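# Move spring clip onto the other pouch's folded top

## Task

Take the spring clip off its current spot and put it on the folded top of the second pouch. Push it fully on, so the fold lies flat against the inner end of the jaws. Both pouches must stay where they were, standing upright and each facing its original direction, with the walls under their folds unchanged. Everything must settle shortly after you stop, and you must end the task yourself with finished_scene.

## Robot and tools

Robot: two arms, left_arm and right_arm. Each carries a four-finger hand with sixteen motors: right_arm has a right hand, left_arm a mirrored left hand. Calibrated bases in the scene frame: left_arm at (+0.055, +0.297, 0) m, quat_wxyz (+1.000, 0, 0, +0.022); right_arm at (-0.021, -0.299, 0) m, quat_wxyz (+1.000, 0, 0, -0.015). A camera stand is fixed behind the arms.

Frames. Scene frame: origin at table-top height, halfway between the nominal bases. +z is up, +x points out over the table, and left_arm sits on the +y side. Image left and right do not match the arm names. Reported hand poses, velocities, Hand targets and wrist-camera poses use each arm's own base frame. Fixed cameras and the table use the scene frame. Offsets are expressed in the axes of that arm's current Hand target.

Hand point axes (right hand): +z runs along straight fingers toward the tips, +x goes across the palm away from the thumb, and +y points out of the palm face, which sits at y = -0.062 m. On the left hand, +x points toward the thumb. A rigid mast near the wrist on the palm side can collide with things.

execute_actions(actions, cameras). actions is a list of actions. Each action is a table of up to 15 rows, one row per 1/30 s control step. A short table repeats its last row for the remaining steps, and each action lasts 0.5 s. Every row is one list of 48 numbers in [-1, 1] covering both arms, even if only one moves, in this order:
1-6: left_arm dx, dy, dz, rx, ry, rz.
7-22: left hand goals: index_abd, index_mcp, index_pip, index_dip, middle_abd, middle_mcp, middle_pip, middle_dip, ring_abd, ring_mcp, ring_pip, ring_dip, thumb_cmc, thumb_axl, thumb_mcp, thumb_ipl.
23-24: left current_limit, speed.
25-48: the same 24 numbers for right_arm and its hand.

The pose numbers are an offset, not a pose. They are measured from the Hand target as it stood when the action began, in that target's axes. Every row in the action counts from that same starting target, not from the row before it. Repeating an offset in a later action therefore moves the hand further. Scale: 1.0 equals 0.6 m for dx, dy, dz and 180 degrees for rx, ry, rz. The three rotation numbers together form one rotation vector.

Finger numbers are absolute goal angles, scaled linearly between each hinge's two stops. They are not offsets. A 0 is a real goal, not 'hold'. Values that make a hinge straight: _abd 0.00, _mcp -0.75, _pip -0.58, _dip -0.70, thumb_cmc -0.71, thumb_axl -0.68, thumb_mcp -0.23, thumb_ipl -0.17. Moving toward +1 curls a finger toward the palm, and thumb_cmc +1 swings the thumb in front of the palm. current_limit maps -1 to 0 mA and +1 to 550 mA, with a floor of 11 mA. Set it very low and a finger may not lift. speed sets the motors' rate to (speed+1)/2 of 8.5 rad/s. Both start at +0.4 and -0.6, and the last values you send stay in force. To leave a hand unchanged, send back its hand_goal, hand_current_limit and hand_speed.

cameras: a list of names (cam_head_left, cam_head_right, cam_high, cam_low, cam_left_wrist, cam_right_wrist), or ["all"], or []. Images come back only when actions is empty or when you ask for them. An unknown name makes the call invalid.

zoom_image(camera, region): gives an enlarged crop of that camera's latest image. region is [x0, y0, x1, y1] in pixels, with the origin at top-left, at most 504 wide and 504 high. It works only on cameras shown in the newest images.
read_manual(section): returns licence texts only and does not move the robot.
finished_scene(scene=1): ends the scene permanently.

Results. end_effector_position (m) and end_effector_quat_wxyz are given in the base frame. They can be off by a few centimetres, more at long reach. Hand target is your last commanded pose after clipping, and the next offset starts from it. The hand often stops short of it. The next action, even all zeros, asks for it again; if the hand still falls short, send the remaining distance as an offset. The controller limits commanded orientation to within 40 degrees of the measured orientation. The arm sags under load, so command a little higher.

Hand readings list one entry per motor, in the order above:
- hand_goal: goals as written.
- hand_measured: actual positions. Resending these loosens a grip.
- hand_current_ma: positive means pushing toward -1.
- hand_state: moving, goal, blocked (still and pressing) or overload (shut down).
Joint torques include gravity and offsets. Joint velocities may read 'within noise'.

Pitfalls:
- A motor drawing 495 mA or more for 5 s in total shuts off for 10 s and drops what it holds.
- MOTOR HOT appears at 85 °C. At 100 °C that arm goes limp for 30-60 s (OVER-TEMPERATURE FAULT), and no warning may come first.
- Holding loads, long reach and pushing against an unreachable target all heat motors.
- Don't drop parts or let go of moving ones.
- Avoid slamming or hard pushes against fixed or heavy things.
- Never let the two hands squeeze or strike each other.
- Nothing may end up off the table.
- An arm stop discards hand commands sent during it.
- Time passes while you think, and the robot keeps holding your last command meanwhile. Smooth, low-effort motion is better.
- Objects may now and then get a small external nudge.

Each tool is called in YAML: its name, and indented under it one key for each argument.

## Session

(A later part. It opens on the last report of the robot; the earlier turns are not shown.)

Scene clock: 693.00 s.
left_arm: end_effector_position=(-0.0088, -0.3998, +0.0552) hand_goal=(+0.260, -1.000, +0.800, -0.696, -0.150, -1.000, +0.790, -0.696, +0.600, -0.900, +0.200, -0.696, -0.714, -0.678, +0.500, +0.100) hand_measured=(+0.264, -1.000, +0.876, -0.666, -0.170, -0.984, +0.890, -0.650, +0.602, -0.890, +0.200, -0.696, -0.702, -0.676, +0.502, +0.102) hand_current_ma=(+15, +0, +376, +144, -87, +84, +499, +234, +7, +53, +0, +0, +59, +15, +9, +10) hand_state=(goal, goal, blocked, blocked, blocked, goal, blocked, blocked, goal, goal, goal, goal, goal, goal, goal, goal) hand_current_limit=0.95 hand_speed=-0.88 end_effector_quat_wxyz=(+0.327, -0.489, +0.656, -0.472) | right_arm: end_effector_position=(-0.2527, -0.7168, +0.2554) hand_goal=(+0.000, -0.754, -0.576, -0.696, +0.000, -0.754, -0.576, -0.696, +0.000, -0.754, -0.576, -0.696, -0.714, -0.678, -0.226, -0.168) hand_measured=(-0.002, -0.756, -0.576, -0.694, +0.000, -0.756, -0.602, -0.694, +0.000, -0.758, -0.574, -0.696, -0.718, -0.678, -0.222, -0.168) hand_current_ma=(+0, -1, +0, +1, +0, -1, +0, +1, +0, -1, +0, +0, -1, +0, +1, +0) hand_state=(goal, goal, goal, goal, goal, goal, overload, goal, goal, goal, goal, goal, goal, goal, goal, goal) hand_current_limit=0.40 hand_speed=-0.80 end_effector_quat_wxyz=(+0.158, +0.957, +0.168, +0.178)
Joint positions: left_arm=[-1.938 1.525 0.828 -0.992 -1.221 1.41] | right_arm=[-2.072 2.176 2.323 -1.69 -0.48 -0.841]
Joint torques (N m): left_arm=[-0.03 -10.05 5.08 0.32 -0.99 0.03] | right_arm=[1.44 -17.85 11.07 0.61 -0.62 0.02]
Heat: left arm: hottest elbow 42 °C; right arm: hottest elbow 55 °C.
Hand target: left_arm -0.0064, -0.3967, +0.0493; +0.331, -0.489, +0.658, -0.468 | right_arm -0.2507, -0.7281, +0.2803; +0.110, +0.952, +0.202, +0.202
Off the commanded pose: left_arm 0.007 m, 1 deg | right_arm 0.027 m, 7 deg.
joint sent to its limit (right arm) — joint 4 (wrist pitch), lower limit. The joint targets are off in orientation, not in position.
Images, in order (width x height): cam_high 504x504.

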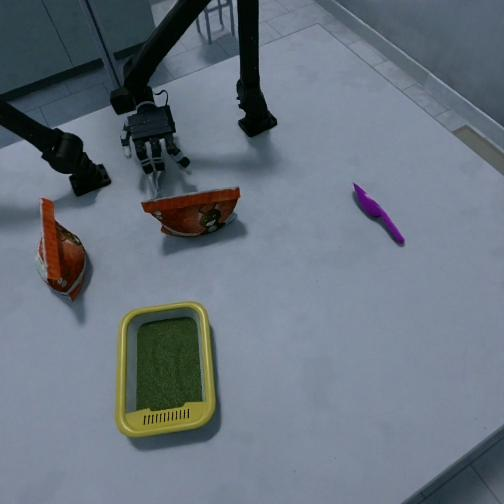

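execute_actions:
  actions:
    - [[-0.0004,-0.0157,-0.0057,0,0,0,0.26,-1.0,0.80,-0.696,-0.17,-1.0,0.797,-0.696,0.6,-0.9,0.2,-0.696,-0.714,-0.678,0.5,0.1,0.95,-0.88,0,0,0,0,0,0,0,-0.754,-0.576,-0.696,0,-0.754,-0.576,-0.696,0,-0.754,-0.576,-0.696,-0.714,-0.678,-0.226,-0.168,0.4,-0.8]]
    - [[-0.0004,-0.0157,-0.0057,0,0,0,0.26,-1.0,0.80,-0.696,-0.17,-1.0,0.797,-0.696,0.6,-0.9,0.2,-0.696,-0.714,-0.678,0.5,0.1,0.95,-0.88,0,0,0,0,0,0,0,-0.754,-0.576,-0.696,0,-0.754,-0.576,-0.696,0,-0.754,-0.576,-0.696,-0.714,-0.678,-0.226,-0.168,0.4,-0.8]]
  cameras: ["cam_high", "cam_low"]

zoom_image:
  camera: "cam_high"
  region: [120, 155, 180, 215]

zoom_image:
  camera: "cam_low"
  region: [350, 190, 420, 260]

Scene clock: 694.57 s.
left_arm: end_effector_position=(-0.0065, -0.3926, +0.0607) hand_goal=(+0.260, -1.000, +0.800, -0.696, -0.170, -1.000, +0.796, -0.696, +0.600, -0.900, +0.200, -0.696, -0.714, -0.678, +0.500, +0.100) hand_measured=(+0.264, -1.000, +0.876, -0.666, -0.176, -0.984, +0.890, -0.650, +0.602, -0.890, +0.200, -0.696, -0.702, -0.676, +0.502, +0.102) hand_current_ma=(+14, +0, +376, +144, -23, +85, +469, +234, +7, +53, +0, +0, +59, +15, +9, +10) hand_state=(goal, goal, blocked, blocked, goal, goal, blocked, blocked, goal, goal, goal, goal, goal, goal, goal, goal) hand_current_limit=0.95 hand_speed=-0.88 end_effector_quat_wxyz=(+0.335, -0.484, +0.661, -0.466) | right_arm: end_effector_position=(-0.2527, -0.7168, +0.2554) hand_goal=(+0.000, -0.754, -0.576, -0.696, +0.000, -0.754, -0.576, -0.696, +0.000, -0.754, -0.576, -0.696, -0.714, -0.678, -0.226, -0.168) hand_measured=(-0.002, -0.756, -0.576, -0.694, +0.000, -0.756, -0.602, -0.694, +0.000, -0.758, -0.574, -0.696, -0.718, -0.678, -0.222, -0.168) hand_current_ma=(+0, -1, +0, +1, +0, -1, +0, +1, +0, -1, +0, +0, -1, +0, +1, +0) hand_state=(goal, goal, goal, goal, goal, goal, overload, goal, goal, goal, goal, goal, goal, goal, goal, goal) hand_current_limit=0.40 hand_speed=-0.80 end_effector_quat_wxyz=(+0.158, +0.957, +0.168, +0.178)
Joint positions: left_arm=[-1.938 1.507 0.828 -1.034 -1.218 1.41] | right_arm=[-2.072 2.176 2.323 -1.69 -0.48 -0.841]
Joint torques (N m): left_arm=[0.03 -11.34 6.61 -0.51 -1.12 0.04] | right_arm=[1.9 -18.14 11.18 0.53 -0.57 0.06]
Heat: left arm: hottest elbow 42 °C; right arm: hottest elbow 55 °C.
Hand target: left_arm -0.0061, -0.3958, +0.0693; +0.331, -0.489, +0.658, -0.468 | right_arm -0.2507, -0.7281, +0.2803; +0.110, +0.952, +0.202, +0.202
Off the commanded pose: left_arm 0.009 m, 1 deg | right_arm 0.027 m, 7 deg.
joint sent to its limit (right arm) — joint 4 (wrist pitch), lower limit. The joint targets are off in orientation, not in position.
Images, in order (width x height): cam_high 504x504, cam_low 504x504.

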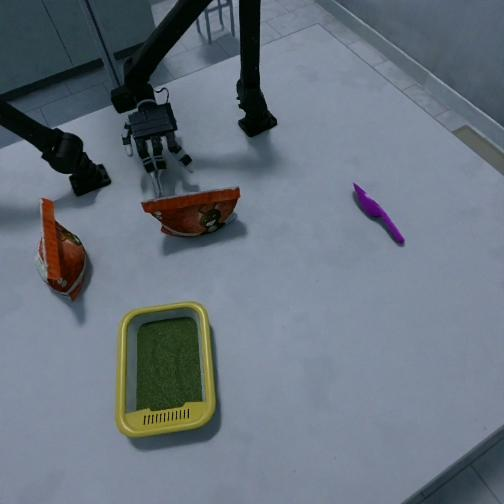

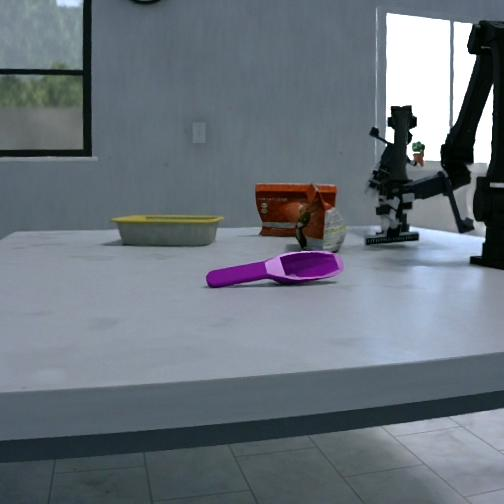

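Scaled by 8.400 from the camera's 504x504 image, which has a finer 720x720 frame.

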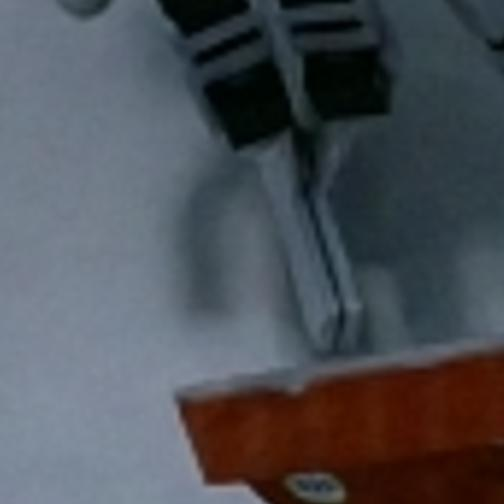

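Scaled by 7.200 from the camera's 504x504 image, which has a finer 720x720 frame.

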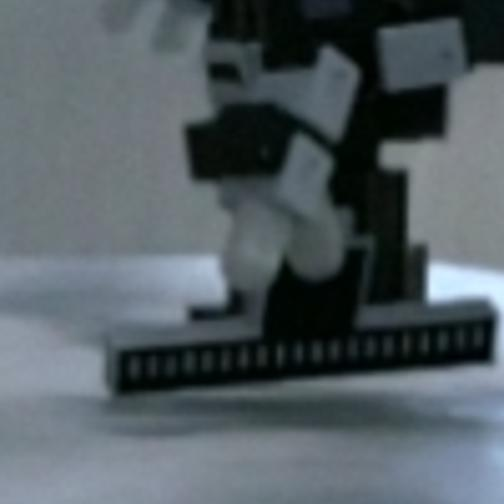

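execute_actions:
  actions:
    - [[0,0,0,0,0,0,0.26,-1.0,0.825,-0.696,-0.17,-1.0,0.795,-0.696,0.6,-0.9,0.2,-0.696,-0.714,-0.678,0.5,0.1,0.95,-0.9,0,0,0,0,0,0,0,-0.754,-0.576,-0.696,0,-0.754,-0.576,-0.696,0,-0.754,-0.576,-0.696,-0.714,-0.678,-0.226,-0.168,0.4,-0.8]]

Scene clock: 695.83 s.
left_arm: end_effector_position=(-0.0065, -0.3926, +0.0607) hand_goal=(+0.260, -1.000, +0.824, -0.696, -0.170, -1.000, +0.794, -0.696, +0.600, -0.900, +0.200, -0.696, -0.714, -0.678, +0.500, +0.100) hand_measured=(+0.264, -1.000, +0.884, -0.666, -0.176, -0.982, +0.890, -0.650, +0.602, -0.890, +0.200, -0.696, -0.702, -0.676, +0.502, +0.102) hand_current_ma=(+13, +0, +301, +144, -25, +95, +479, +234, +7, +53, +0, +0, +59, +15, +9, +10) hand_state=(goal, goal, blocked, blocked, goal, goal, blocked, blocked, goal, goal, goal, goal, goal, goal, goal, goal) hand_current_limit=0.95 hand_speed=-0.90 end_effector_quat_wxyz=(+0.335, -0.484, +0.661, -0.466) | right_arm: end_effector_position=(-0.2527, -0.7168, +0.2554) hand_goal=(+0.000, -0.754, -0.576, -0.696, +0.000, -0.754, -0.576, -0.696, +0.000, -0.754, -0.576, -0.696, -0.714, -0.678, -0.226, -0.168) hand_measured=(-0.002, -0.756, -0.576, -0.694, +0.000, -0.756, -0.602, -0.694, +0.000, -0.758, -0.574, -0.696, -0.718, -0.678, -0.222, -0.168) hand_current_ma=(+0, -1, +0, +1, +0, -1, +0, +1, +0, -1, +0, +0, -1, +0, +1, +0) hand_state=(goal, goal, goal, goal, goal, goal, overload, goal, goal, goal, goal, goal, goal, goal, goal, goal) hand_current_limit=0.40 hand_speed=-0.80 end_effector_quat_wxyz=(+0.158, +0.957, +0.168, +0.178)
Joint positions: left_arm=[-1.938 1.507 0.828 -1.034 -1.218 1.41] | right_arm=[-2.072 2.176 2.323 -1.69 -0.48 -0.841]
Joint torques (N m): left_arm=[-0.03 -11.52 6.57 -0.38 -1.12 0.05] | right_arm=[1.96 -18.02 11.03 0.51 -0.57 0.05]
Heat: left arm: hottest elbow 42 °C; right arm: hottest elbow 55 °C.
Hand target: left_arm -0.0061, -0.3958, +0.0693; +0.331, -0.489, +0.658, -0.468 | right_arm -0.2507, -0.7281, +0.2803; +0.110, +0.952, +0.202, +0.202
Off the commanded pose: left_arm 0.009 m, 1 deg | right_arm 0.027 m, 7 deg.
joint sent to its limit (right arm) — joint 4 (wrist pitch), lower limit. The joint targets are off in orientation, not in position.

execute_actions:
  actions:
    - [[0,0,0,0,0,0,0.26,-1.0,0.845,-0.696,-0.17,-1.0,0.795,-0.696,0.6,-0.9,0.2,-0.696,-0.714,-0.678,0.5,0.1,0.95,-0.92,0,0,0,0,0,0,0,-0.754,-0.576,-0.696,0,-0.754,-0.576,-0.696,0,-0.754,-0.576,-0.696,-0.714,-0.678,-0.226,-0.168,0.4,-0.8]]
  cameras: ["cam_high"]

zoom_image:
  camera: "cam_high"
  region: [120, 155, 180, 215]

Scene clock: 696.70 s.
left_arm: end_effector_position=(-0.0065, -0.3926, +0.0607) hand_goal=(+0.260, -1.000, +0.844, -0.696, -0.170, -1.000, +0.794, -0.696, +0.600, -0.900, +0.200, -0.696, -0.714, -0.678, +0.500, +0.100) hand_measured=(+0.266, -1.000, +0.912, -0.666, -0.178, -0.982, +0.890, -0.650, +0.602, -0.890, +0.200, -0.696, -0.702, -0.676, +0.502, +0.102) hand_current_ma=(+28, +0, +337, +144, -35, +96, +479, +234, +7, +53, +0, +0, +59, +15, +9, +10) hand_state=(goal, goal, blocked, blocked, goal, goal, blocked, blocked, goal, goal, goal, goal, goal, goal, goal, goal) hand_current_limit=0.95 hand_speed=-0.92 end_effector_quat_wxyz=(+0.335, -0.484, +0.661, -0.466) | right_arm: end_effector_position=(-0.2527, -0.7168, +0.2554) hand_goal=(+0.000, -0.754, -0.576, -0.696, +0.000, -0.754, -0.576, -0.696, +0.000, -0.754, -0.576, -0.696, -0.714, -0.678, -0.226, -0.168) hand_measured=(-0.002, -0.756, -0.576, -0.694, +0.000, -0.756, -0.602, -0.694, +0.000, -0.758, -0.574, -0.696, -0.718, -0.678, -0.222, -0.168) hand_current_ma=(+0, -1, +0, +1, +0, -1, +0, +1, +0, -1, +0, +0, -1, +0, +1, +0) hand_state=(goal, goal, goal, goal, goal, goal, overload, goal, goal, goal, goal, goal, goal, goal, goal, goal) hand_current_limit=0.40 hand_speed=-0.80 end_effector_quat_wxyz=(+0.158, +0.957, +0.168, +0.178)
Joint positions: left_arm=[-1.938 1.507 0.828 -1.034 -1.218 1.41] | right_arm=[-2.072 2.176 2.323 -1.69 -0.48 -0.841]
Joint torques (N m): left_arm=[0.09 -11.52 6.56 -0.39 -1.11 0.04] | right_arm=[2.43 -18.32 11.08 0.47 -0.57 0.05]
Heat: left arm: hottest elbow 42 °C; right arm: hottest elbow 55 °C.
Hand target: left_arm -0.0061, -0.3958, +0.0693; +0.331, -0.489, +0.658, -0.468 | right_arm -0.2507, -0.7281, +0.2803; +0.110, +0.952, +0.202, +0.202
Off the commanded pose: left_arm 0.009 m, 1 deg | right_arm 0.027 m, 7 deg.
joint sent to its limit (right arm) — joint 4 (wrist pitch), lower limit. The joint targets are off in orientation, not in position.
Images, in order (width x height): cam_high 504x504.

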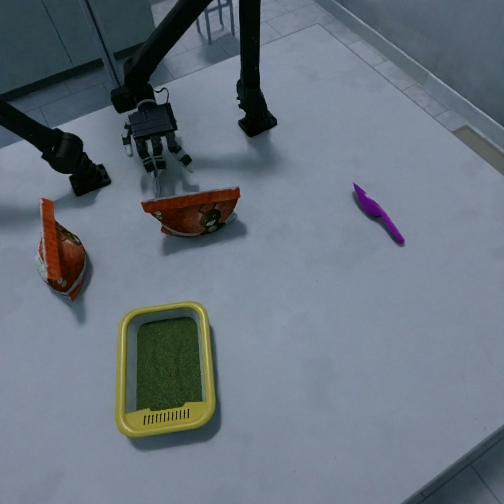

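Scaled by 8.400 from the camera's 504x504 image, which has a finer 720x720 frame.

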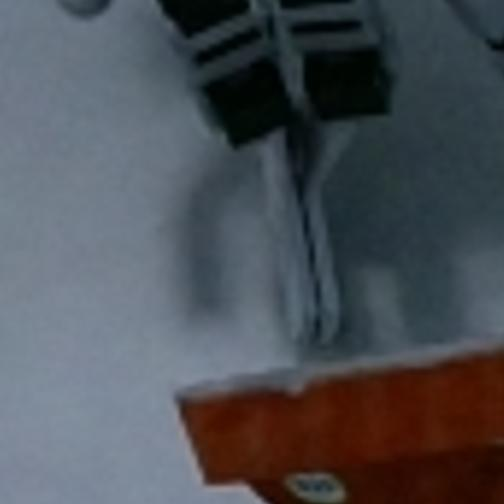

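execute_actions:
  actions:
    - [[-0.0005,-0.0235,-0.0085,0,0,0,0.26,-1.0,0.832,-0.696,-0.17,-1.0,0.795,-0.696,0.6,-0.9,0.2,-0.696,-0.714,-0.678,0.5,0.1,0.95,-0.92,0,0,0,0,0,0,0,-0.754,-0.576,-0.696,0,-0.754,-0.576,-0.696,0,-0.754,-0.576,-0.696,-0.714,-0.678,-0.226,-0.168,0.4,-0.8]]
    - [[-0.0005,-0.0235,-0.0085,0,0,0,0.26,-1.0,0.832,-0.696,-0.17,-1.0,0.795,-0.696,0.6,-0.9,0.2,-0.696,-0.714,-0.678,0.5,0.1,0.95,-0.92,0,0,0,0,0,0,0,-0.754,-0.576,-0.696,0,-0.754,-0.576,-0.696,0,-0.754,-0.576,-0.696,-0.714,-0.678,-0.226,-0.168,0.4,-0.8]]
    - [[-0.0005,-0.0235,-0.0085,0,0,0,0.26,-1.0,0.832,-0.696,-0.17,-1.0,0.795,-0.696,0.6,-0.9,0.2,-0.696,-0.714,-0.678,0.5,0.1,0.95,-0.92,0,0,0,0,0,0,0,-0.754,-0.576,-0.696,0,-0.754,-0.576,-0.696,0,-0.754,-0.576,-0.696,-0.714,-0.678,-0.226,-0.168,0.4,-0.8]]
  cameras: ["cam_high", "cam_low"]

zoom_image:
  camera: "cam_high"
  region: [120, 130, 180, 190]

zoom_image:
  camera: "cam_low"
  region: [350, 170, 420, 240]

Scene clock: 699.40 s.
left_arm: end_effector_position=(-0.0002, -0.3758, +0.0936) hand_goal=(+0.260, -1.000, +0.832, -0.696, -0.170, -1.000, +0.794, -0.696, +0.600, -0.900, +0.200, -0.696, -0.714, -0.678, +0.500, +0.100) hand_measured=(+0.268, -1.000, +0.912, -0.666, -0.178, -0.982, +0.890, -0.650, +0.602, -0.890, +0.200, -0.696, -0.702, -0.676, +0.502, +0.102) hand_current_ma=(+30, +0, +397, +144, -35, +96, +479, +234, +6, +53, +0, +0, +59, +15, +9, +10) hand_state=(goal, goal, blocked, blocked, goal, goal, blocked, blocked, goal, goal, goal, goal, goal, goal, goal, goal) hand_current_limit=0.95 hand_speed=-0.92 end_effector_quat_wxyz=(+0.346, -0.476, +0.666, -0.458) | right_arm: end_effector_position=(-0.2527, -0.7168, +0.2554) hand_goal=(+0.000, -0.754, -0.576, -0.696, +0.000, -0.754, -0.576, -0.696, +0.000, -0.754, -0.576, -0.696, -0.714, -0.678, -0.226, -0.168) hand_measured=(-0.002, -0.756, -0.576, -0.694, +0.000, -0.756, -0.602, -0.694, +0.000, -0.758, -0.574, -0.696, -0.718, -0.678, -0.222, -0.168) hand_current_ma=(+0, -1, +0, +1, +0, -1, +0, +1, +0, -1, +0, +0, -1, +0, +1, +0) hand_state=(goal, goal, goal, goal, goal, goal, overload, goal, goal, goal, goal, goal, goal, goal, goal, goal) hand_current_limit=0.40 hand_speed=-0.80 end_effector_quat_wxyz=(+0.158, +0.957, +0.168, +0.178)
Joint positions: left_arm=[-1.938 1.421 0.842 -1.167 -1.217 1.41] | right_arm=[-2.072 2.176 2.323 -1.69 -0.48 -0.841]
Joint torques (N m): left_arm=[0.09 -10.52 10.03 -0.47 -1.16 0.07] | right_arm=[2.2 -18.32 10.96 0.59 -0.61 0.05]
Heat: left arm: hottest elbow 42 °C; right arm: hottest elbow 55 °C.
Hand target: left_arm -0.0053, -0.3940, +0.1142; +0.331, -0.489, +0.658, -0.468 | right_arm -0.2507, -0.7281, +0.2803; +0.110, +0.952, +0.202, +0.202
Off the commanded pose: left_arm 0.028 m, 3 deg | right_arm 0.027 m, 7 deg.
joint sent to its limit (right arm) — joint 4 (wrist pitch), lower limit. The joint targets are off in orientation, not in position.
Images, in order (width x height): cam_high 504x504, cam_low 504x504.

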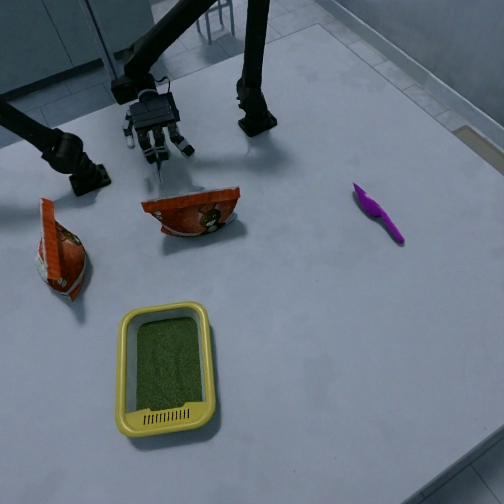

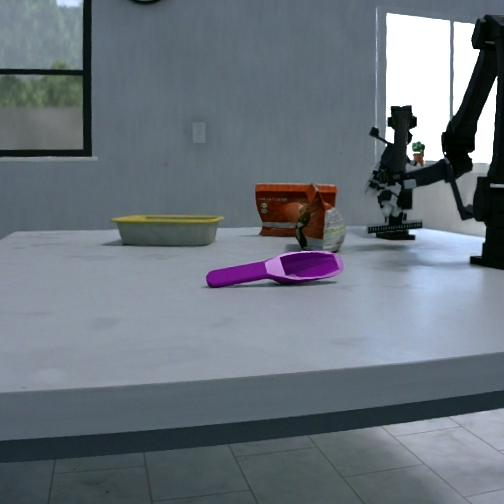

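Scaled by 8.400 from the camera's 504x504 image, which has a finer 720x720 frame.

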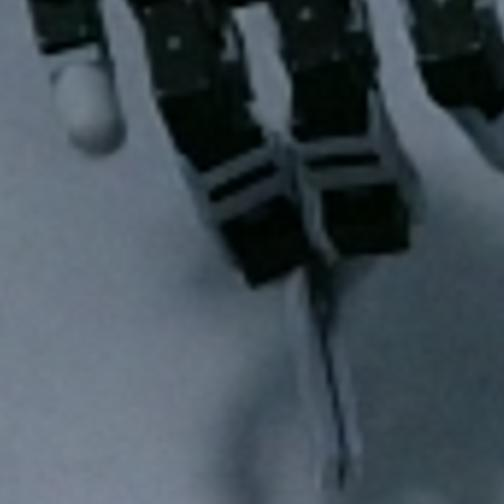

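Scaled by 7.200 from the camera's 504x504 image, which has a finer 720x720 frame.

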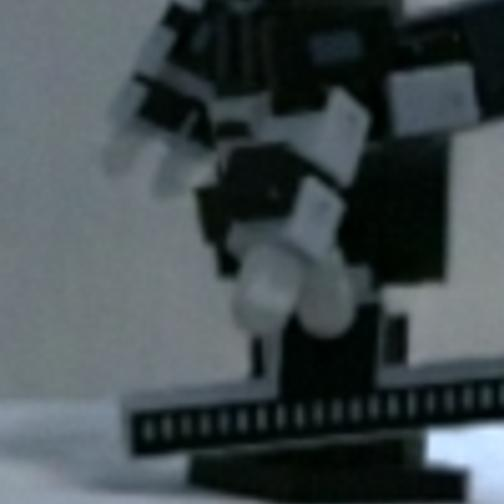

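execute_actions:
  actions:
    - [[-0.0007,-0.0345,-0.0125,0,0,0,0.26,-1.0,0.83,-0.696,-0.17,-1.0,0.795,-0.696,0.6,-0.9,0.2,-0.696,-0.714,-0.678,0.5,0.1,0.95,-0.92,0,0,0,0,0,0,0,-0.754,-0.576,-0.696,0,-0.754,-0.576,-0.696,0,-0.754,-0.576,-0.696,-0.714,-0.678,-0.226,-0.168,0.4,-0.8]]
    - [[-0.0007,-0.0345,-0.0125,0,0,0,0.26,-1.0,0.83,-0.696,-0.17,-1.0,0.795,-0.696,0.6,-0.9,0.2,-0.696,-0.714,-0.678,0.5,0.1,0.95,-0.92,0,0,0,0,0,0,0,-0.754,-0.576,-0.696,0,-0.754,-0.576,-0.696,0,-0.754,-0.576,-0.696,-0.714,-0.678,-0.226,-0.168,0.4,-0.8]]
    - [[-0.0007,-0.0345,-0.0125,0,0,0,0.26,-1.0,0.83,-0.696,-0.17,-1.0,0.795,-0.696,0.6,-0.9,0.2,-0.696,-0.714,-0.678,0.5,0.1,0.95,-0.92,0,0,0,0,0,0,0,-0.754,-0.576,-0.696,0,-0.754,-0.576,-0.696,0,-0.754,-0.576,-0.696,-0.714,-0.678,-0.226,-0.168,0.4,-0.8]]
    - [[-0.0007,-0.0345,-0.0125,0,0,0,0.26,-1.0,0.83,-0.696,-0.17,-1.0,0.795,-0.696,0.6,-0.9,0.2,-0.696,-0.714,-0.678,0.5,0.1,0.95,-0.92,0,0,0,0,0,0,0,-0.754,-0.576,-0.696,0,-0.754,-0.576,-0.696,0,-0.754,-0.576,-0.696,-0.714,-0.678,-0.226,-0.168,0.4,-0.8]]
  cameras: ["cam_high", "cam_low"]

zoom_image:
  camera: "cam_high"
  region: [120, 100, 200, 180]

zoom_image:
  camera: "cam_low"
  region: [350, 130, 440, 220]

Scene clock: 702.03 s.
left_arm: end_effector_position=(-0.0001, -0.3754, +0.1784) hand_goal=(+0.260, -1.000, +0.830, -0.696, -0.170, -1.000, +0.794, -0.696, +0.600, -0.900, +0.200, -0.696, -0.714, -0.678, +0.500, +0.100) hand_measured=(+0.268, -1.000, +0.912, -0.666, -0.178, -0.982, +0.890, -0.650, +0.602, -0.890, +0.200, -0.696, -0.702, -0.676, +0.502, +0.102) hand_current_ma=(+30, +0, +407, +144, -35, +96, +479, +234, +6, +53, +0, +0, +59, +15, +9, +10) hand_state=(goal, goal, blocked, blocked, goal, goal, blocked, blocked, goal, goal, goal, goal, goal, goal, goal, goal) hand_current_limit=0.95 hand_speed=-0.92 end_effector_quat_wxyz=(+0.347, -0.476, +0.666, -0.457) | right_arm: end_effector_position=(-0.2527, -0.7168, +0.2554) hand_goal=(+0.000, -0.754, -0.576, -0.696, +0.000, -0.754, -0.576, -0.696, +0.000, -0.754, -0.576, -0.696, -0.714, -0.678, -0.226, -0.168) hand_measured=(-0.002, -0.756, -0.576, -0.694, +0.000, -0.756, -0.602, -0.694, +0.000, -0.758, -0.574, -0.696, -0.718, -0.678, -0.222, -0.168) hand_current_ma=(+0, -1, +0, +1, +0, -1, +0, +1, +0, -1, +0, +0, -1, +0, +1, +0) hand_state=(goal, goal, goal, goal, goal, goal, overload, goal, goal, goal, goal, goal, goal, goal, goal, goal) hand_current_limit=0.40 hand_speed=-0.80 end_effector_quat_wxyz=(+0.158, +0.957, +0.168, +0.178)
Joint positions: left_arm=[-1.938 1.312 0.983 -1.419 -1.217 1.412] | right_arm=[-2.072 2.176 2.323 -1.69 -0.48 -0.841]
Joint torques (N m): left_arm=[0.03 -9.76 11.41 -0.46 -1.17 0.08] | right_arm=[1.55 -18.08 10.95 0.5 -0.59 0.05]
Heat: left arm: hottest elbow 42 °C; right arm: hottest elbow 55 °C.
Hand target: left_arm -0.0039, -0.3906, +0.2022; +0.331, -0.489, +0.658, -0.468 | right_arm -0.2507, -0.7281, +0.2803; +0.110, +0.952, +0.202, +0.202
Off the commanded pose: left_arm 0.028 m, 3 deg | right_arm 0.027 m, 7 deg.
joint sent to its limit (right arm) — joint 4 (wrist pitch), lower limit. The joint targets are off in orientation, not in position.
Images, in order (width x height): cam_high 504x504, cam_low 504x504.

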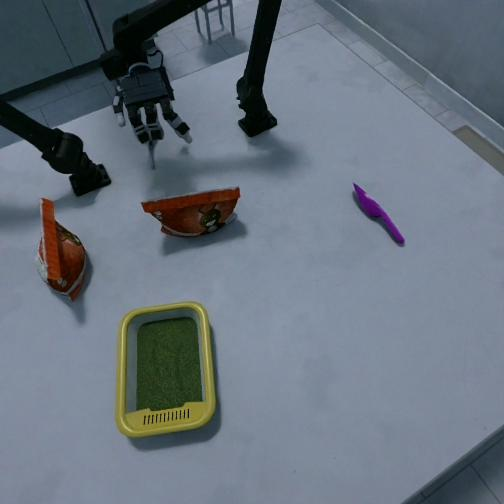

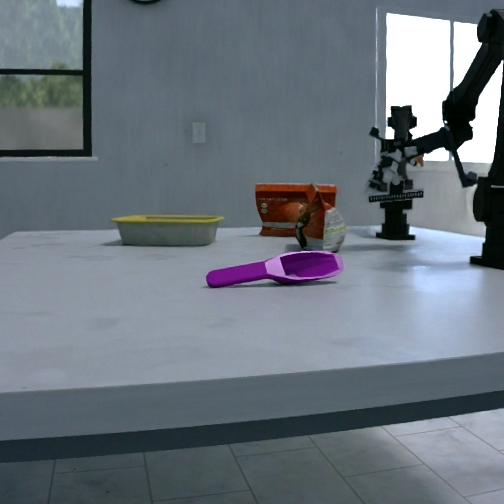

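Scaled by 6.300 from the camera's 504x504 image, which has a finer 720x720 frame.

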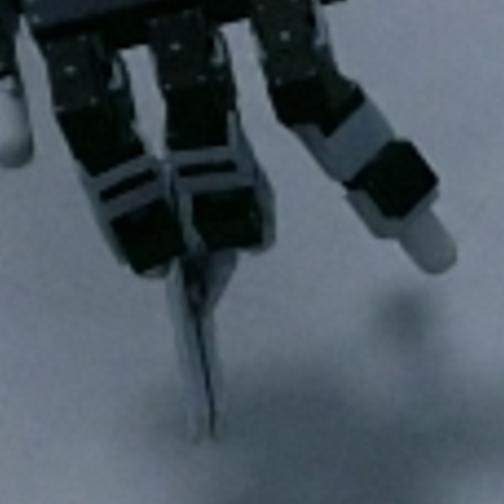

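Scaled by 5.600 from the camera's 504x504 image, which has a finer 720x720 frame.

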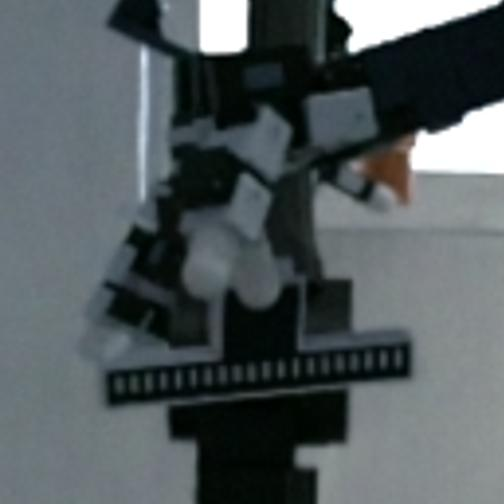

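execute_actions:
  actions:
    - [[0.0189,-0.0303,0.0114,0,0,0,0.26,-1.0,0.83,-0.696,-0.17,-1.0,0.795,-0.696,0.6,-0.9,0.2,-0.696,-0.714,-0.678,0.5,0.1,0.95,-0.92,-0.015,-0.001,0.0215,0,0,0,0,-0.754,-0.576,-0.696,0,-0.754,-0.576,-0.696,0,-0.754,-0.576,-0.696,-0.714,-0.678,-0.226,-0.168,0.4,-0.8]]
    - [[0.0189,-0.0303,0.0114,0,0,0,0.26,-1.0,0.83,-0.696,-0.17,-1.0,0.795,-0.696,0.6,-0.9,0.2,-0.696,-0.714,-0.678,0.5,0.1,0.95,-0.92,-0.015,-0.001,0.0215,0,0,0,0,-0.754,-0.576,-0.696,0,-0.754,-0.576,-0.696,0,-0.754,-0.576,-0.696,-0.714,-0.678,-0.226,-0.168,0.4,-0.8]]
    - [[0.0189,-0.0303,0.0114,0,0,0,0.26,-1.0,0.83,-0.696,-0.17,-1.0,0.795,-0.696,0.6,-0.9,0.2,-0.696,-0.714,-0.678,0.5,0.1,0.95,-0.92,-0.015,-0.001,0.0215,0,0,0,0,-0.754,-0.576,-0.696,0,-0.754,-0.576,-0.696,0,-0.754,-0.576,-0.696,-0.714,-0.678,-0.226,-0.168,0.4,-0.8]]
    - [[0.0189,-0.0303,0.0114,0,0,0,0.26,-1.0,0.83,-0.696,-0.17,-1.0,0.795,-0.696,0.6,-0.9,0.2,-0.696,-0.714,-0.678,0.5,0.1,0.95,-0.92,-0.015,-0.001,0.0215,0,0,0,0,-0.754,-0.576,-0.696,0,-0.754,-0.576,-0.696,0,-0.754,-0.576,-0.696,-0.714,-0.678,-0.226,-0.168,0.4,-0.8]]
  cameras: ["cam_high", "cam_low", "cam_head_left", "cam_head_right"]

Scene clock: 706.57 s.
left_arm: end_effector_position=(+0.0303, -0.4297, +0.2395) hand_goal=(+0.260, -1.000, +0.830, -0.696, -0.170, -1.000, +0.794, -0.696, +0.600, -0.900, +0.200, -0.696, -0.714, -0.678, +0.500, +0.100) hand_measured=(+0.268, -1.000, +0.912, -0.666, -0.178, -0.982, +0.890, -0.650, +0.602, -0.890, +0.200, -0.696, -0.702, -0.676, +0.502, +0.102) hand_current_ma=(+31, +0, +407, +144, -35, +96, +479, +234, +6, +53, +0, +0, +59, +15, +9, +10) hand_state=(goal, goal, blocked, blocked, goal, goal, blocked, blocked, goal, goal, goal, goal, goal, goal, goal, goal) hand_current_limit=0.95 hand_speed=-0.92 end_effector_quat_wxyz=(+0.346, -0.476, +0.668, -0.455) | right_arm: end_effector_position=(-0.2621, -0.7351, +0.2008) hand_goal=(+0.000, -0.754, -0.576, -0.696, +0.000, -0.754, -0.576, -0.696, +0.000, -0.754, -0.576, -0.696, -0.714, -0.678, -0.226, -0.168) hand_measured=(-0.002, -0.756, -0.576, -0.694, +0.000, -0.756, -0.602, -0.694, +0.000, -0.758, -0.574, -0.696, -0.718, -0.678, -0.222, -0.168) hand_current_ma=(+0, -1, +0, +1, +0, -1, +0, +1, +0, -1, +0, +0, -1, +0, +1, +0) hand_state=(goal, goal, goal, goal, goal, goal, overload, goal, goal, goal, goal, goal, goal, goal, goal, goal) hand_current_limit=0.40 hand_speed=-0.80 end_effector_quat_wxyz=(+0.138, +0.958, +0.167, +0.189)
Joint positions: left_arm=[-1.81 1.318 1.157 -1.243 -1.212 1.779] | right_arm=[-2.07 2.288 2.386 -1.69 -0.473 -0.85]
Joint torques (N m): left_arm=[0.56 -9.52 12.3 0.94 -1.13 0.13] | right_arm=[2.14 -18.61 11.07 0.44 -0.57 -0.08]
Heat: left arm: hottest elbow 43 °C; right arm: hottest elbow 55 °C.
Hand target: left_arm +0.0311, -0.4480, +0.2620; +0.331, -0.489, +0.658, -0.468 | right_arm -0.2595, -0.7481, +0.2213; +0.110, +0.952, +0.202, +0.202
Off the commanded pose: left_arm 0.029 m, 3 deg | right_arm 0.024 m, 5 deg.
joint sent to its limit (right arm) — joint 4 (wrist pitch), lower limit. The joint targets are off in orientation, not in position.
Images, in order (width x height): cam_head_left 504x504, cam_head_right 504x504, cam_high 504x504, cam_low 504x504.

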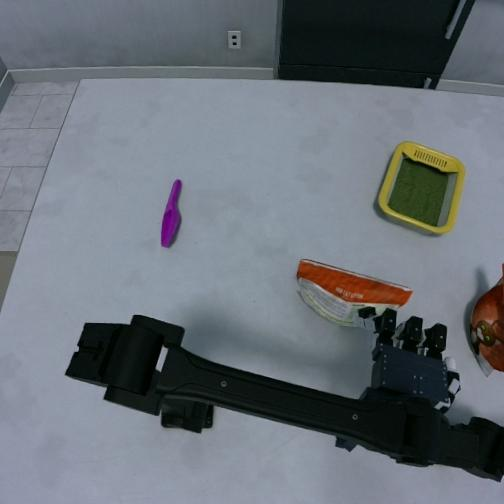

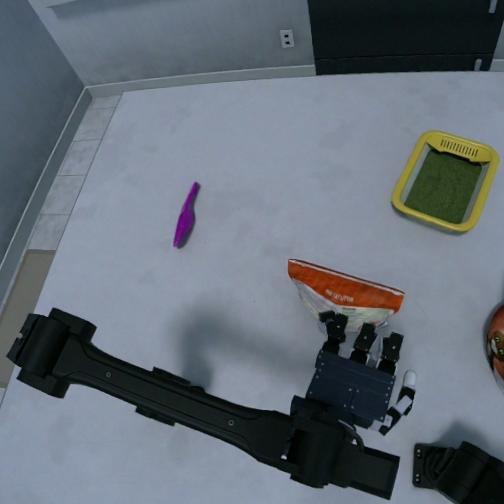

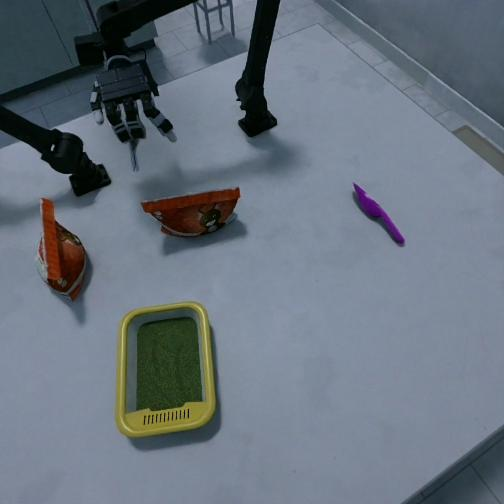

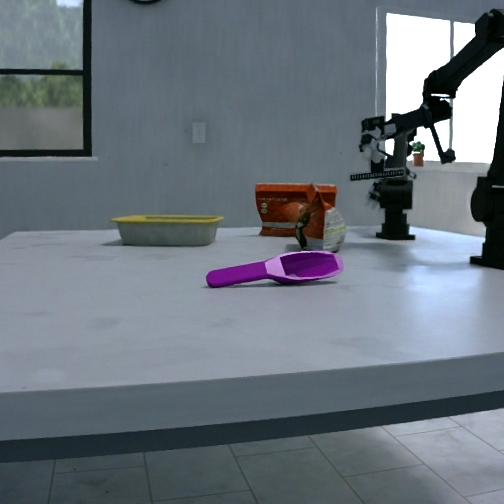

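execute_actions:
  actions:
    - [[0.024,-0.0082,0.0237,0,-0.0052,-0.0019,0.26,-1.0,0.83,-0.696,-0.17,-1.0,0.795,-0.696,0.6,-0.9,0.2,-0.696,-0.714,-0.678,0.5,0.1,0.95,-0.92,0,0,0,0,0,0,0,-0.754,-0.576,-0.696,0,-0.754,-0.576,-0.696,0,-0.754,-0.576,-0.696,-0.714,-0.678,-0.226,-0.168,0.4,-0.8]]
    - [[0.0244,-0.008,0.0234,0,-0.0052,-0.0019,0.26,-1.0,0.83,-0.696,-0.17,-1.0,0.795,-0.696,0.6,-0.9,0.2,-0.696,-0.714,-0.678,0.5,0.1,0.95,-0.92,0,0,0,0,0,0,0,-0.754,-0.576,-0.696,0,-0.754,-0.576,-0.696,0,-0.754,-0.576,-0.696,-0.714,-0.678,-0.226,-0.168,0.4,-0.8]]
    - [[0.0249,-0.0079,0.023,0,-0.0052,-0.0019,0.26,-1.0,0.83,-0.696,-0.17,-1.0,0.795,-0.696,0.6,-0.9,0.2,-0.696,-0.714,-0.678,0.5,0.1,0.95,-0.92,0,0,0,0,0,0,0,-0.754,-0.576,-0.696,0,-0.754,-0.576,-0.696,0,-0.754,-0.576,-0.696,-0.714,-0.678,-0.226,-0.168,0.4,-0.8]]
  cameras: ["cam_high","cam_low","cam_head_right"]

Scene clock: 710.63 s.
left_arm: end_effector_position=(+0.0588, -0.4820, +0.2355) hand_goal=(+0.260, -1.000, +0.830, -0.696, -0.170, -1.000, +0.794, -0.696, +0.600, -0.900, +0.200, -0.696, -0.714, -0.678, +0.500, +0.100) hand_measured=(+0.268, -1.000, +0.912, -0.666, -0.178, -0.982, +0.890, -0.650, +0.602, -0.890, +0.200, -0.696, -0.702, -0.676, +0.502, +0.102) hand_current_ma=(+31, +0, +407, +144, -35, +96, +479, +234, +6, +53, +0, +0, +59, +15, +9, +10) hand_state=(goal, goal, blocked, blocked, goal, goal, blocked, blocked, goal, goal, goal, goal, goal, goal, goal, goal) hand_current_limit=0.95 hand_speed=-0.92 end_effector_quat_wxyz=(+0.360, -0.492, +0.658, -0.442) | right_arm: end_effector_position=(-0.2621, -0.7351, +0.2008) hand_goal=(+0.000, -0.754, -0.576, -0.696, +0.000, -0.754, -0.576, -0.696, +0.000, -0.754, -0.576, -0.696, -0.714, -0.678, -0.226, -0.168) hand_measured=(-0.002, -0.756, -0.576, -0.694, +0.000, -0.756, -0.602, -0.694, +0.000, -0.758, -0.574, -0.696, -0.718, -0.678, -0.222, -0.168) hand_current_ma=(+0, -1, +0, +1, +0, -1, +0, +1, +0, -1, +0, +0, -1, +0, +1, +0) hand_state=(goal, goal, goal, goal, goal, goal, overload, goal, goal, goal, goal, goal, goal, goal, goal, goal) hand_current_limit=0.40 hand_speed=-0.80 end_effector_quat_wxyz=(+0.138, +0.958, +0.167, +0.189)
Joint positions: left_arm=[-1.719 1.444 1.27 -1.143 -1.2 1.883] | right_arm=[-2.07 2.288 2.386 -1.69 -0.473 -0.85]
Joint torques (N m): left_arm=[0.56 -11.87 12.86 1.17 -1.09 0.18] | right_arm=[1.96 -18.43 11.19 0.42 -0.51 -0.09]
Heat: left arm: hottest elbow 43 °C; right arm: hottest elbow 55 °C.
Hand target: left_arm +0.0612, -0.5028, +0.2622; +0.343, -0.506, +0.645, -0.458 | right_arm -0.2595, -0.7481, +0.2213; +0.110, +0.952, +0.202, +0.202
Off the commanded pose: left_arm 0.034 m, 4 deg | right_arm 0.024 m, 5 deg.
joint sent to its limit (right arm) — joint 4 (wrist pitch), lower limit. The joint targets are off in orientation, not in position.
Images, in order (width x height): cam_head_right 504x504, cam_high 504x504, cam_low 504x504.

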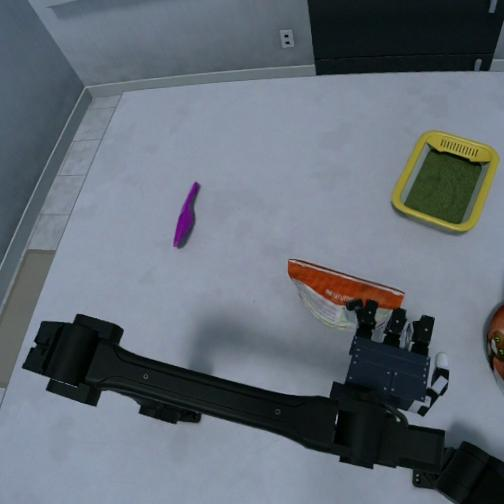

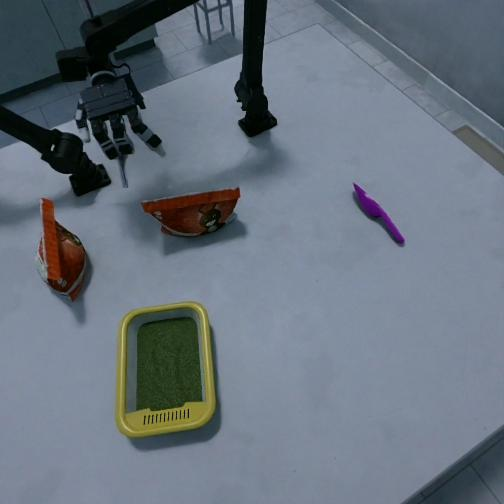

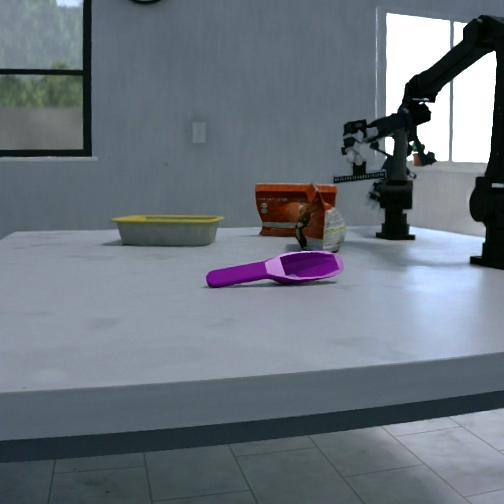

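execute_actions:
  actions:
    - [[-0.0027,-0.0358,0.0007,0,0,0,0.26,-1.0,0.83,-0.696,-0.17,-1.0,0.795,-0.696,0.6,-0.9,0.2,-0.696,-0.714,-0.678,0.5,0.1,0.95,-0.92,0,0,0,0,0,0,0,-0.754,-0.576,-0.696,0,-0.754,-0.576,-0.696,0,-0.754,-0.576,-0.696,-0.714,-0.678,-0.226,-0.168,0.4,-0.8]]
    - [[0.0129,-0.0229,0.0245,0,-0.0052,-0.0019,0.26,-1.0,0.83,-0.696,-0.17,-1.0,0.795,-0.696,0.6,-0.9,0.2,-0.696,-0.714,-0.678,0.5,0.1,0.95,-0.92,0,0,0,0,0,0,0,-0.754,-0.576,-0.696,0,-0.754,-0.576,-0.696,0,-0.754,-0.576,-0.696,-0.714,-0.678,-0.226,-0.168,0.4,-0.8]]
    - [[0.0133,-0.0165,0.0265,0,-0.0052,-0.0019,0.26,-1.0,0.83,-0.696,-0.17,-1.0,0.795,-0.696,0.6,-0.9,0.2,-0.696,-0.714,-0.678,0.5,0.1,0.95,-0.92,0,0,0,0,0,0,0,-0.754,-0.576,-0.696,0,-0.754,-0.576,-0.696,0,-0.754,-0.576,-0.696,-0.714,-0.678,-0.226,-0.168,0.4,-0.8]]
  cameras: ["cam_high","cam_low"]

Scene clock: 713.50 s.
left_arm: end_effector_position=(+0.0975, -0.5068, +0.2651) hand_goal=(+0.260, -1.000, +0.830, -0.696, -0.170, -1.000, +0.794, -0.696, +0.600, -0.900, +0.200, -0.696, -0.714, -0.678, +0.500, +0.100) hand_measured=(+0.268, -1.000, +0.912, -0.666, -0.178, -0.982, +0.890, -0.650, +0.602, -0.890, +0.200, -0.696, -0.702, -0.676, +0.502, +0.102) hand_current_ma=(+31, +0, +407, +144, -35, +96, +479, +234, +6, +53, +0, +0, +59, +15, +9, +10) hand_state=(goal, goal, blocked, blocked, goal, goal, blocked, blocked, goal, goal, goal, goal, goal, goal, goal, goal) hand_current_limit=0.95 hand_speed=-0.92 end_effector_quat_wxyz=(+0.367, -0.505, +0.651, -0.433) | right_arm: end_effector_position=(-0.2621, -0.7351, +0.2008) hand_goal=(+0.000, -0.754, -0.576, -0.696, +0.000, -0.754, -0.576, -0.696, +0.000, -0.754, -0.576, -0.696, -0.714, -0.678, -0.226, -0.168) hand_measured=(-0.002, -0.756, -0.576, -0.694, +0.000, -0.756, -0.602, -0.694, +0.000, -0.758, -0.574, -0.696, -0.718, -0.678, -0.222, -0.168) hand_current_ma=(+0, -1, +0, +1, +0, -1, +0, +1, +0, -1, +0, +0, -1, +0, +1, +0) hand_state=(goal, goal, goal, goal, goal, goal, overload, goal, goal, goal, goal, goal, goal, goal, goal, goal) hand_current_limit=0.40 hand_speed=-0.80 end_effector_quat_wxyz=(+0.138, +0.958, +0.167, +0.189)
Joint positions: left_arm=[-1.629 1.479 1.381 -1.1 -1.179 2.014] | right_arm=[-2.07 2.288 2.386 -1.69 -0.473 -0.85]
Joint torques (N m): left_arm=[0.38 -12.69 13.31 1.35 -1.03 0.18] | right_arm=[1.79 -18.49 11.18 0.38 -0.51 -0.02]
Heat: left arm: hottest elbow 44 °C; right arm: hottest elbow 54 °C.
Hand target: left_arm +0.1013, -0.5268, +0.2940; +0.350, -0.518, +0.636, -0.452 | right_arm -0.2595, -0.7481, +0.2213; +0.110, +0.952, +0.202, +0.202
Off the commanded pose: left_arm 0.035 m, 4 deg | right_arm 0.024 m, 5 deg.
joint sent to its limit (right arm) — joint 4 (wrist pitch), lower limit. The joint targets are off in orientation, not in position.
Images, in order (width x height): cam_high 504x504, cam_low 504x504.

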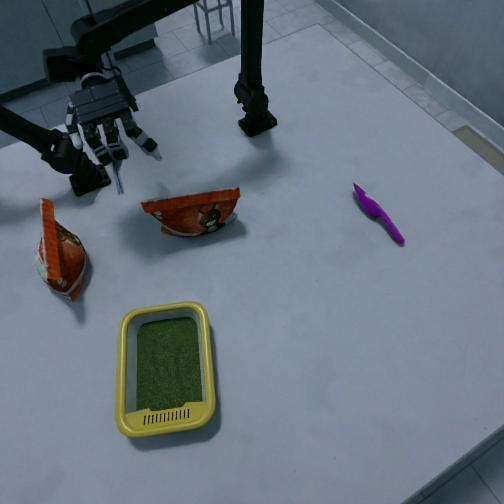

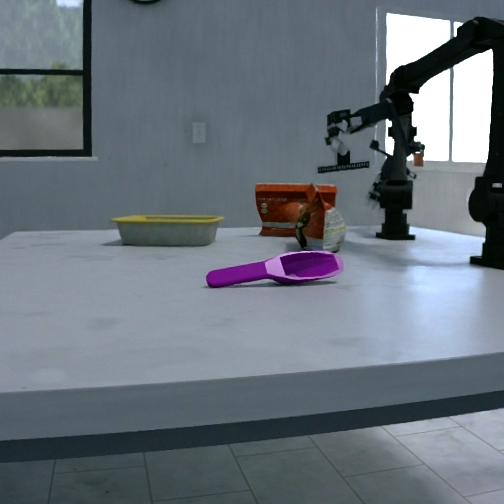

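execute_actions:
  actions:
    - [[0.0334,-0.0031,0.0105,0,-0.0052,-0.0019,0.26,-1.0,0.83,-0.696,-0.17,-1.0,0.795,-0.696,0.6,-0.9,0.2,-0.696,-0.714,-0.678,0.5,0.1,0.95,-0.92,0,0,0,0,0,0,0,-0.754,-0.576,-0.696,0,-0.754,-0.576,-0.696,0,-0.754,-0.576,-0.696,-0.714,-0.678,-0.226,-0.168,0.4,-0.8]]
    - [[0.0336,-0.0029,0.0100,0,-0.0052,-0.0019,0.26,-1.0,0.83,-0.696,-0.17,-1.0,0.795,-0.696,0.6,-0.9,0.2,-0.696,-0.714,-0.678,0.5,0.1,0.95,-0.92,0,0,0,0,0,0,0,-0.754,-0.576,-0.696,0,-0.754,-0.576,-0.696,0,-0.754,-0.576,-0.696,-0.714,-0.678,-0.226,-0.168,0.4,-0.8]]
    - [[0.0338,-0.0027,0.0094,0,-0.0052,-0.0019,0.26,-1.0,0.83,-0.696,-0.17,-1.0,0.795,-0.696,0.6,-0.9,0.2,-0.696,-0.714,-0.678,0.5,0.1,0.95,-0.92,0,0,0,0,0,0,0,-0.754,-0.576,-0.696,0,-0.754,-0.576,-0.696,0,-0.754,-0.576,-0.696,-0.714,-0.678,-0.226,-0.168,0.4,-0.8]]
  cameras: ["cam_high","cam_low"]

Scene clock: 715.80 s.
left_arm: end_effector_position=(+0.0992, -0.5748, +0.2668) hand_goal=(+0.260, -1.000, +0.830, -0.696, -0.170, -1.000, +0.794, -0.696, +0.600, -0.900, +0.200, -0.696, -0.714, -0.678, +0.500, +0.100) hand_measured=(+0.268, -1.000, +0.912, -0.666, -0.178, -0.982, +0.890, -0.650, +0.602, -0.890, +0.200, -0.696, -0.702, -0.676, +0.502, +0.102) hand_current_ma=(+31, +0, +407, +144, -35, +96, +479, +234, +6, +53, +0, +0, +59, +15, +9, +10) hand_state=(goal, goal, blocked, blocked, goal, goal, blocked, blocked, goal, goal, goal, goal, goal, goal, goal, goal) hand_current_limit=0.95 hand_speed=-0.92 end_effector_quat_wxyz=(+0.374, -0.514, +0.644, -0.426) | right_arm: end_effector_position=(-0.2621, -0.7351, +0.2008) hand_goal=(+0.000, -0.754, -0.576, -0.696, +0.000, -0.754, -0.576, -0.696, +0.000, -0.754, -0.576, -0.696, -0.714, -0.678, -0.226, -0.168) hand_measured=(-0.002, -0.756, -0.576, -0.694, +0.000, -0.756, -0.602, -0.694, +0.000, -0.758, -0.574, -0.696, -0.718, -0.678, -0.222, -0.168) hand_current_ma=(+0, -1, +0, +1, +0, -1, +0, +1, +0, -1, +0, +0, -1, +0, +1, +0) hand_state=(goal, goal, goal, goal, goal, goal, overload, goal, goal, goal, goal, goal, goal, goal, goal, goal) hand_current_limit=0.40 hand_speed=-0.80 end_effector_quat_wxyz=(+0.138, +0.958, +0.167, +0.189)
Joint positions: left_arm=[-1.621 1.677 1.624 -1.2 -1.186 1.959] | right_arm=[-2.07 2.288 2.386 -1.69 -0.473 -0.85]
Joint torques (N m): left_arm=[0.73 -15.5 13.12 0.28 -1.34 -0.18] | right_arm=[2.26 -18.67 11.26 0.39 -0.5 -0.09]
Heat: left arm: hottest elbow 44 °C; right arm: hottest elbow 54 °C.
Hand target: left_arm +0.1072, -0.5898, +0.2942; +0.362, -0.534, +0.623, -0.442 | right_arm -0.2595, -0.7481, +0.2213; +0.110, +0.952, +0.202, +0.202
Off the commanded pose: left_arm 0.032 m, 4 deg | right_arm 0.024 m, 5 deg.
joint sent to its limit (right arm) — joint 4 (wrist pitch), lower limit. The joint targets are off in orientation, not in position.
Images, in order (width x height): cam_high 504x504, cam_low 504x504.

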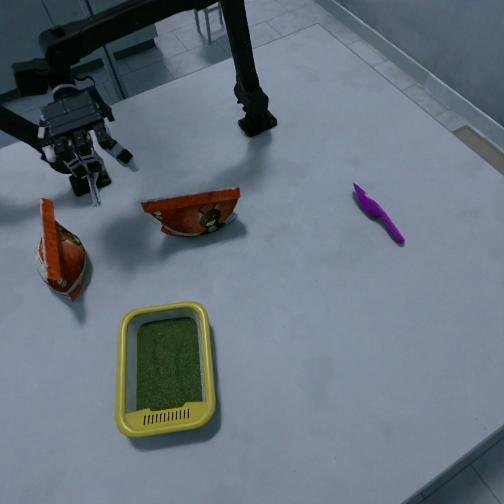

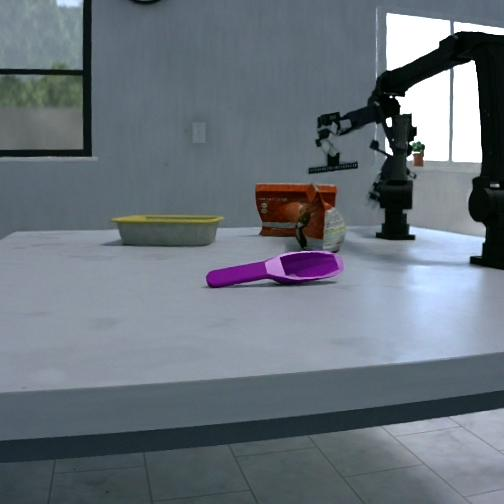

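zoom_image:
  camera: "cam_low"
  region: [280, 20, 480, 270]

zoom_image:
  camera: "cam_high"
  region: [0, 0, 200, 240]

Scaled by 2.016 from the camera's 504x504 image, which has a finer 720x720 frame.

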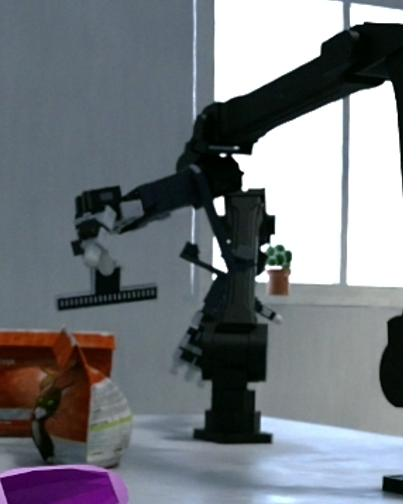

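Scaled by 2.100 from the camera's 504x504 image, which has a finer 720x720 frame.

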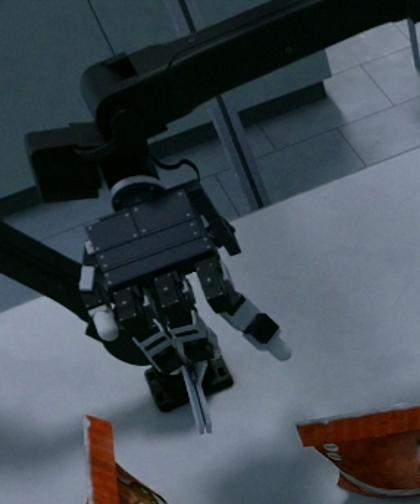

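execute_actions:
  actions:
    - [[0.0339,-0.0025,0.0089,0,-0.0052,-0.0019,0.26,-1.0,0.83,-0.696,-0.17,-1.0,0.795,-0.696,0.6,-0.9,0.2,-0.696,-0.714,-0.678,0.5,0.1,0.95,-0.92,0,0,0,0,0,0,0,-0.754,-0.576,-0.696,0,-0.754,-0.576,-0.696,0,-0.754,-0.576,-0.696,-0.714,-0.678,-0.226,-0.168,0.4,-0.8]]
    - [[0.0341,-0.0023,0.0083,0,0,0,0.26,-1.0,0.83,-0.696,-0.17,-1.0,0.795,-0.696,0.6,-0.9,0.2,-0.696,-0.714,-0.678,0.5,0.1,0.95,-0.92,0,0,0,0,0,0,0,-0.754,-0.576,-0.696,0,-0.754,-0.576,-0.696,0,-0.754,-0.576,-0.696,-0.714,-0.678,-0.226,-0.168,0.4,-0.8]]
    - [[0.0341,-0.0023,0.0083,0,0,0,0.26,-1.0,0.83,-0.696,-0.17,-1.0,0.795,-0.696,0.6,-0.9,0.2,-0.696,-0.714,-0.678,0.5,0.1,0.95,-0.92,0,0,0,0,0,0,0,-0.754,-0.576,-0.696,0,-0.754,-0.576,-0.696,0,-0.754,-0.576,-0.696,-0.714,-0.678,-0.226,-0.168,0.4,-0.8]]
  cameras: ["cam_high","cam_low","cam_head_right"]

Scene clock: 718.33 s.
left_arm: end_effector_position=(+0.1046, -0.6408, +0.2676) hand_goal=(+0.260, -1.000, +0.830, -0.696, -0.170, -1.000, +0.794, -0.696, +0.600, -0.900, +0.200, -0.696, -0.714, -0.678, +0.500, +0.100) hand_measured=(+0.268, -1.000, +0.912, -0.666, -0.178, -0.982, +0.890, -0.650, +0.602, -0.890, +0.200, -0.696, -0.702, -0.676, +0.502, +0.102) hand_current_ma=(+31, +0, +407, +144, -35, +96, +479, +234, +6, +53, +0, +0, +59, +15, +9, +10) hand_state=(goal, goal, blocked, blocked, goal, goal, blocked, blocked, goal, goal, goal, goal, goal, goal, goal, goal) hand_current_limit=0.95 hand_speed=-0.92 end_effector_quat_wxyz=(+0.376, -0.524, +0.635, -0.426) | right_arm: end_effector_position=(-0.2621, -0.7351, +0.2008) hand_goal=(+0.000, -0.754, -0.576, -0.696, +0.000, -0.754, -0.576, -0.696, +0.000, -0.754, -0.576, -0.696, -0.714, -0.678, -0.226, -0.168) hand_measured=(-0.002, -0.756, -0.576, -0.694, +0.000, -0.756, -0.602, -0.694, +0.000, -0.758, -0.574, -0.696, -0.718, -0.678, -0.222, -0.168) hand_current_ma=(+0, -1, +0, +1, +0, -1, +0, +1, +0, -1, +0, +0, -1, +0, +1, +0) hand_state=(goal, goal, goal, goal, goal, goal, overload, goal, goal, goal, goal, goal, goal, goal, goal, goal) hand_current_limit=0.40 hand_speed=-0.80 end_effector_quat_wxyz=(+0.138, +0.958, +0.167, +0.189)
Joint positions: left_arm=[-1.608 1.865 1.883 -1.281 -1.189 1.933] | right_arm=[-2.07 2.288 2.386 -1.69 -0.473 -0.85]
Joint torques (N m): left_arm=[0.67 -18.14 13.14 0.27 -1.25 -0.02] | right_arm=[1.96 -18.61 11.14 0.35 -0.53 -0.1]
Heat: left arm: hottest elbow 45 °C; right arm: hottest elbow 54 °C.
Hand target: left_arm +0.1133, -0.6528, +0.2940; +0.366, -0.540, +0.618, -0.439 | right_arm -0.2595, -0.7481, +0.2213; +0.110, +0.952, +0.202, +0.202
Off the commanded pose: left_arm 0.030 m, 3 deg | right_arm 0.024 m, 5 deg.
joint sent to its limit (right arm) — joint 4 (wrist pitch), lower limit. The joint targets are off in orientation, not in position.
Images, in order (width x height): cam_head_right 504x504, cam_high 504x504, cam_low 504x504.

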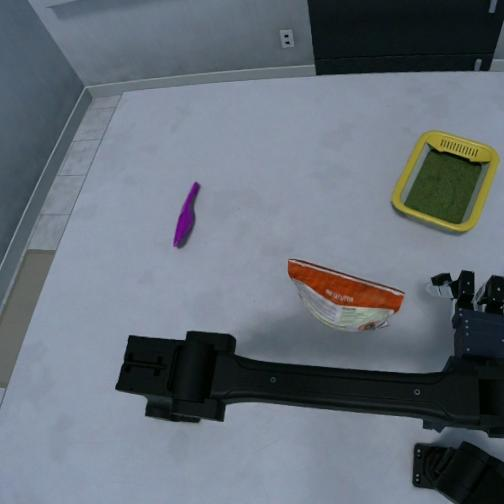

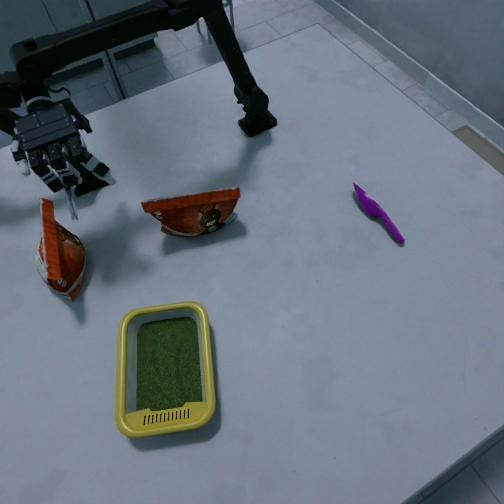

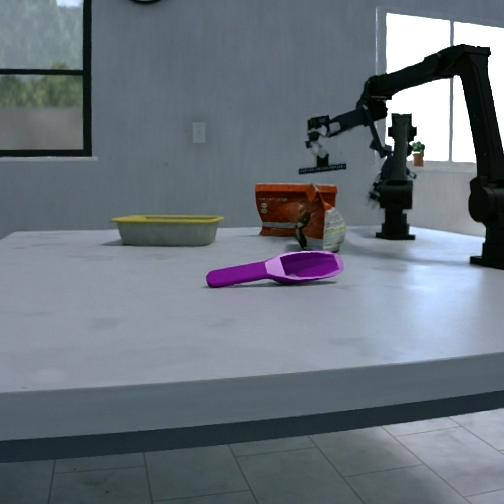

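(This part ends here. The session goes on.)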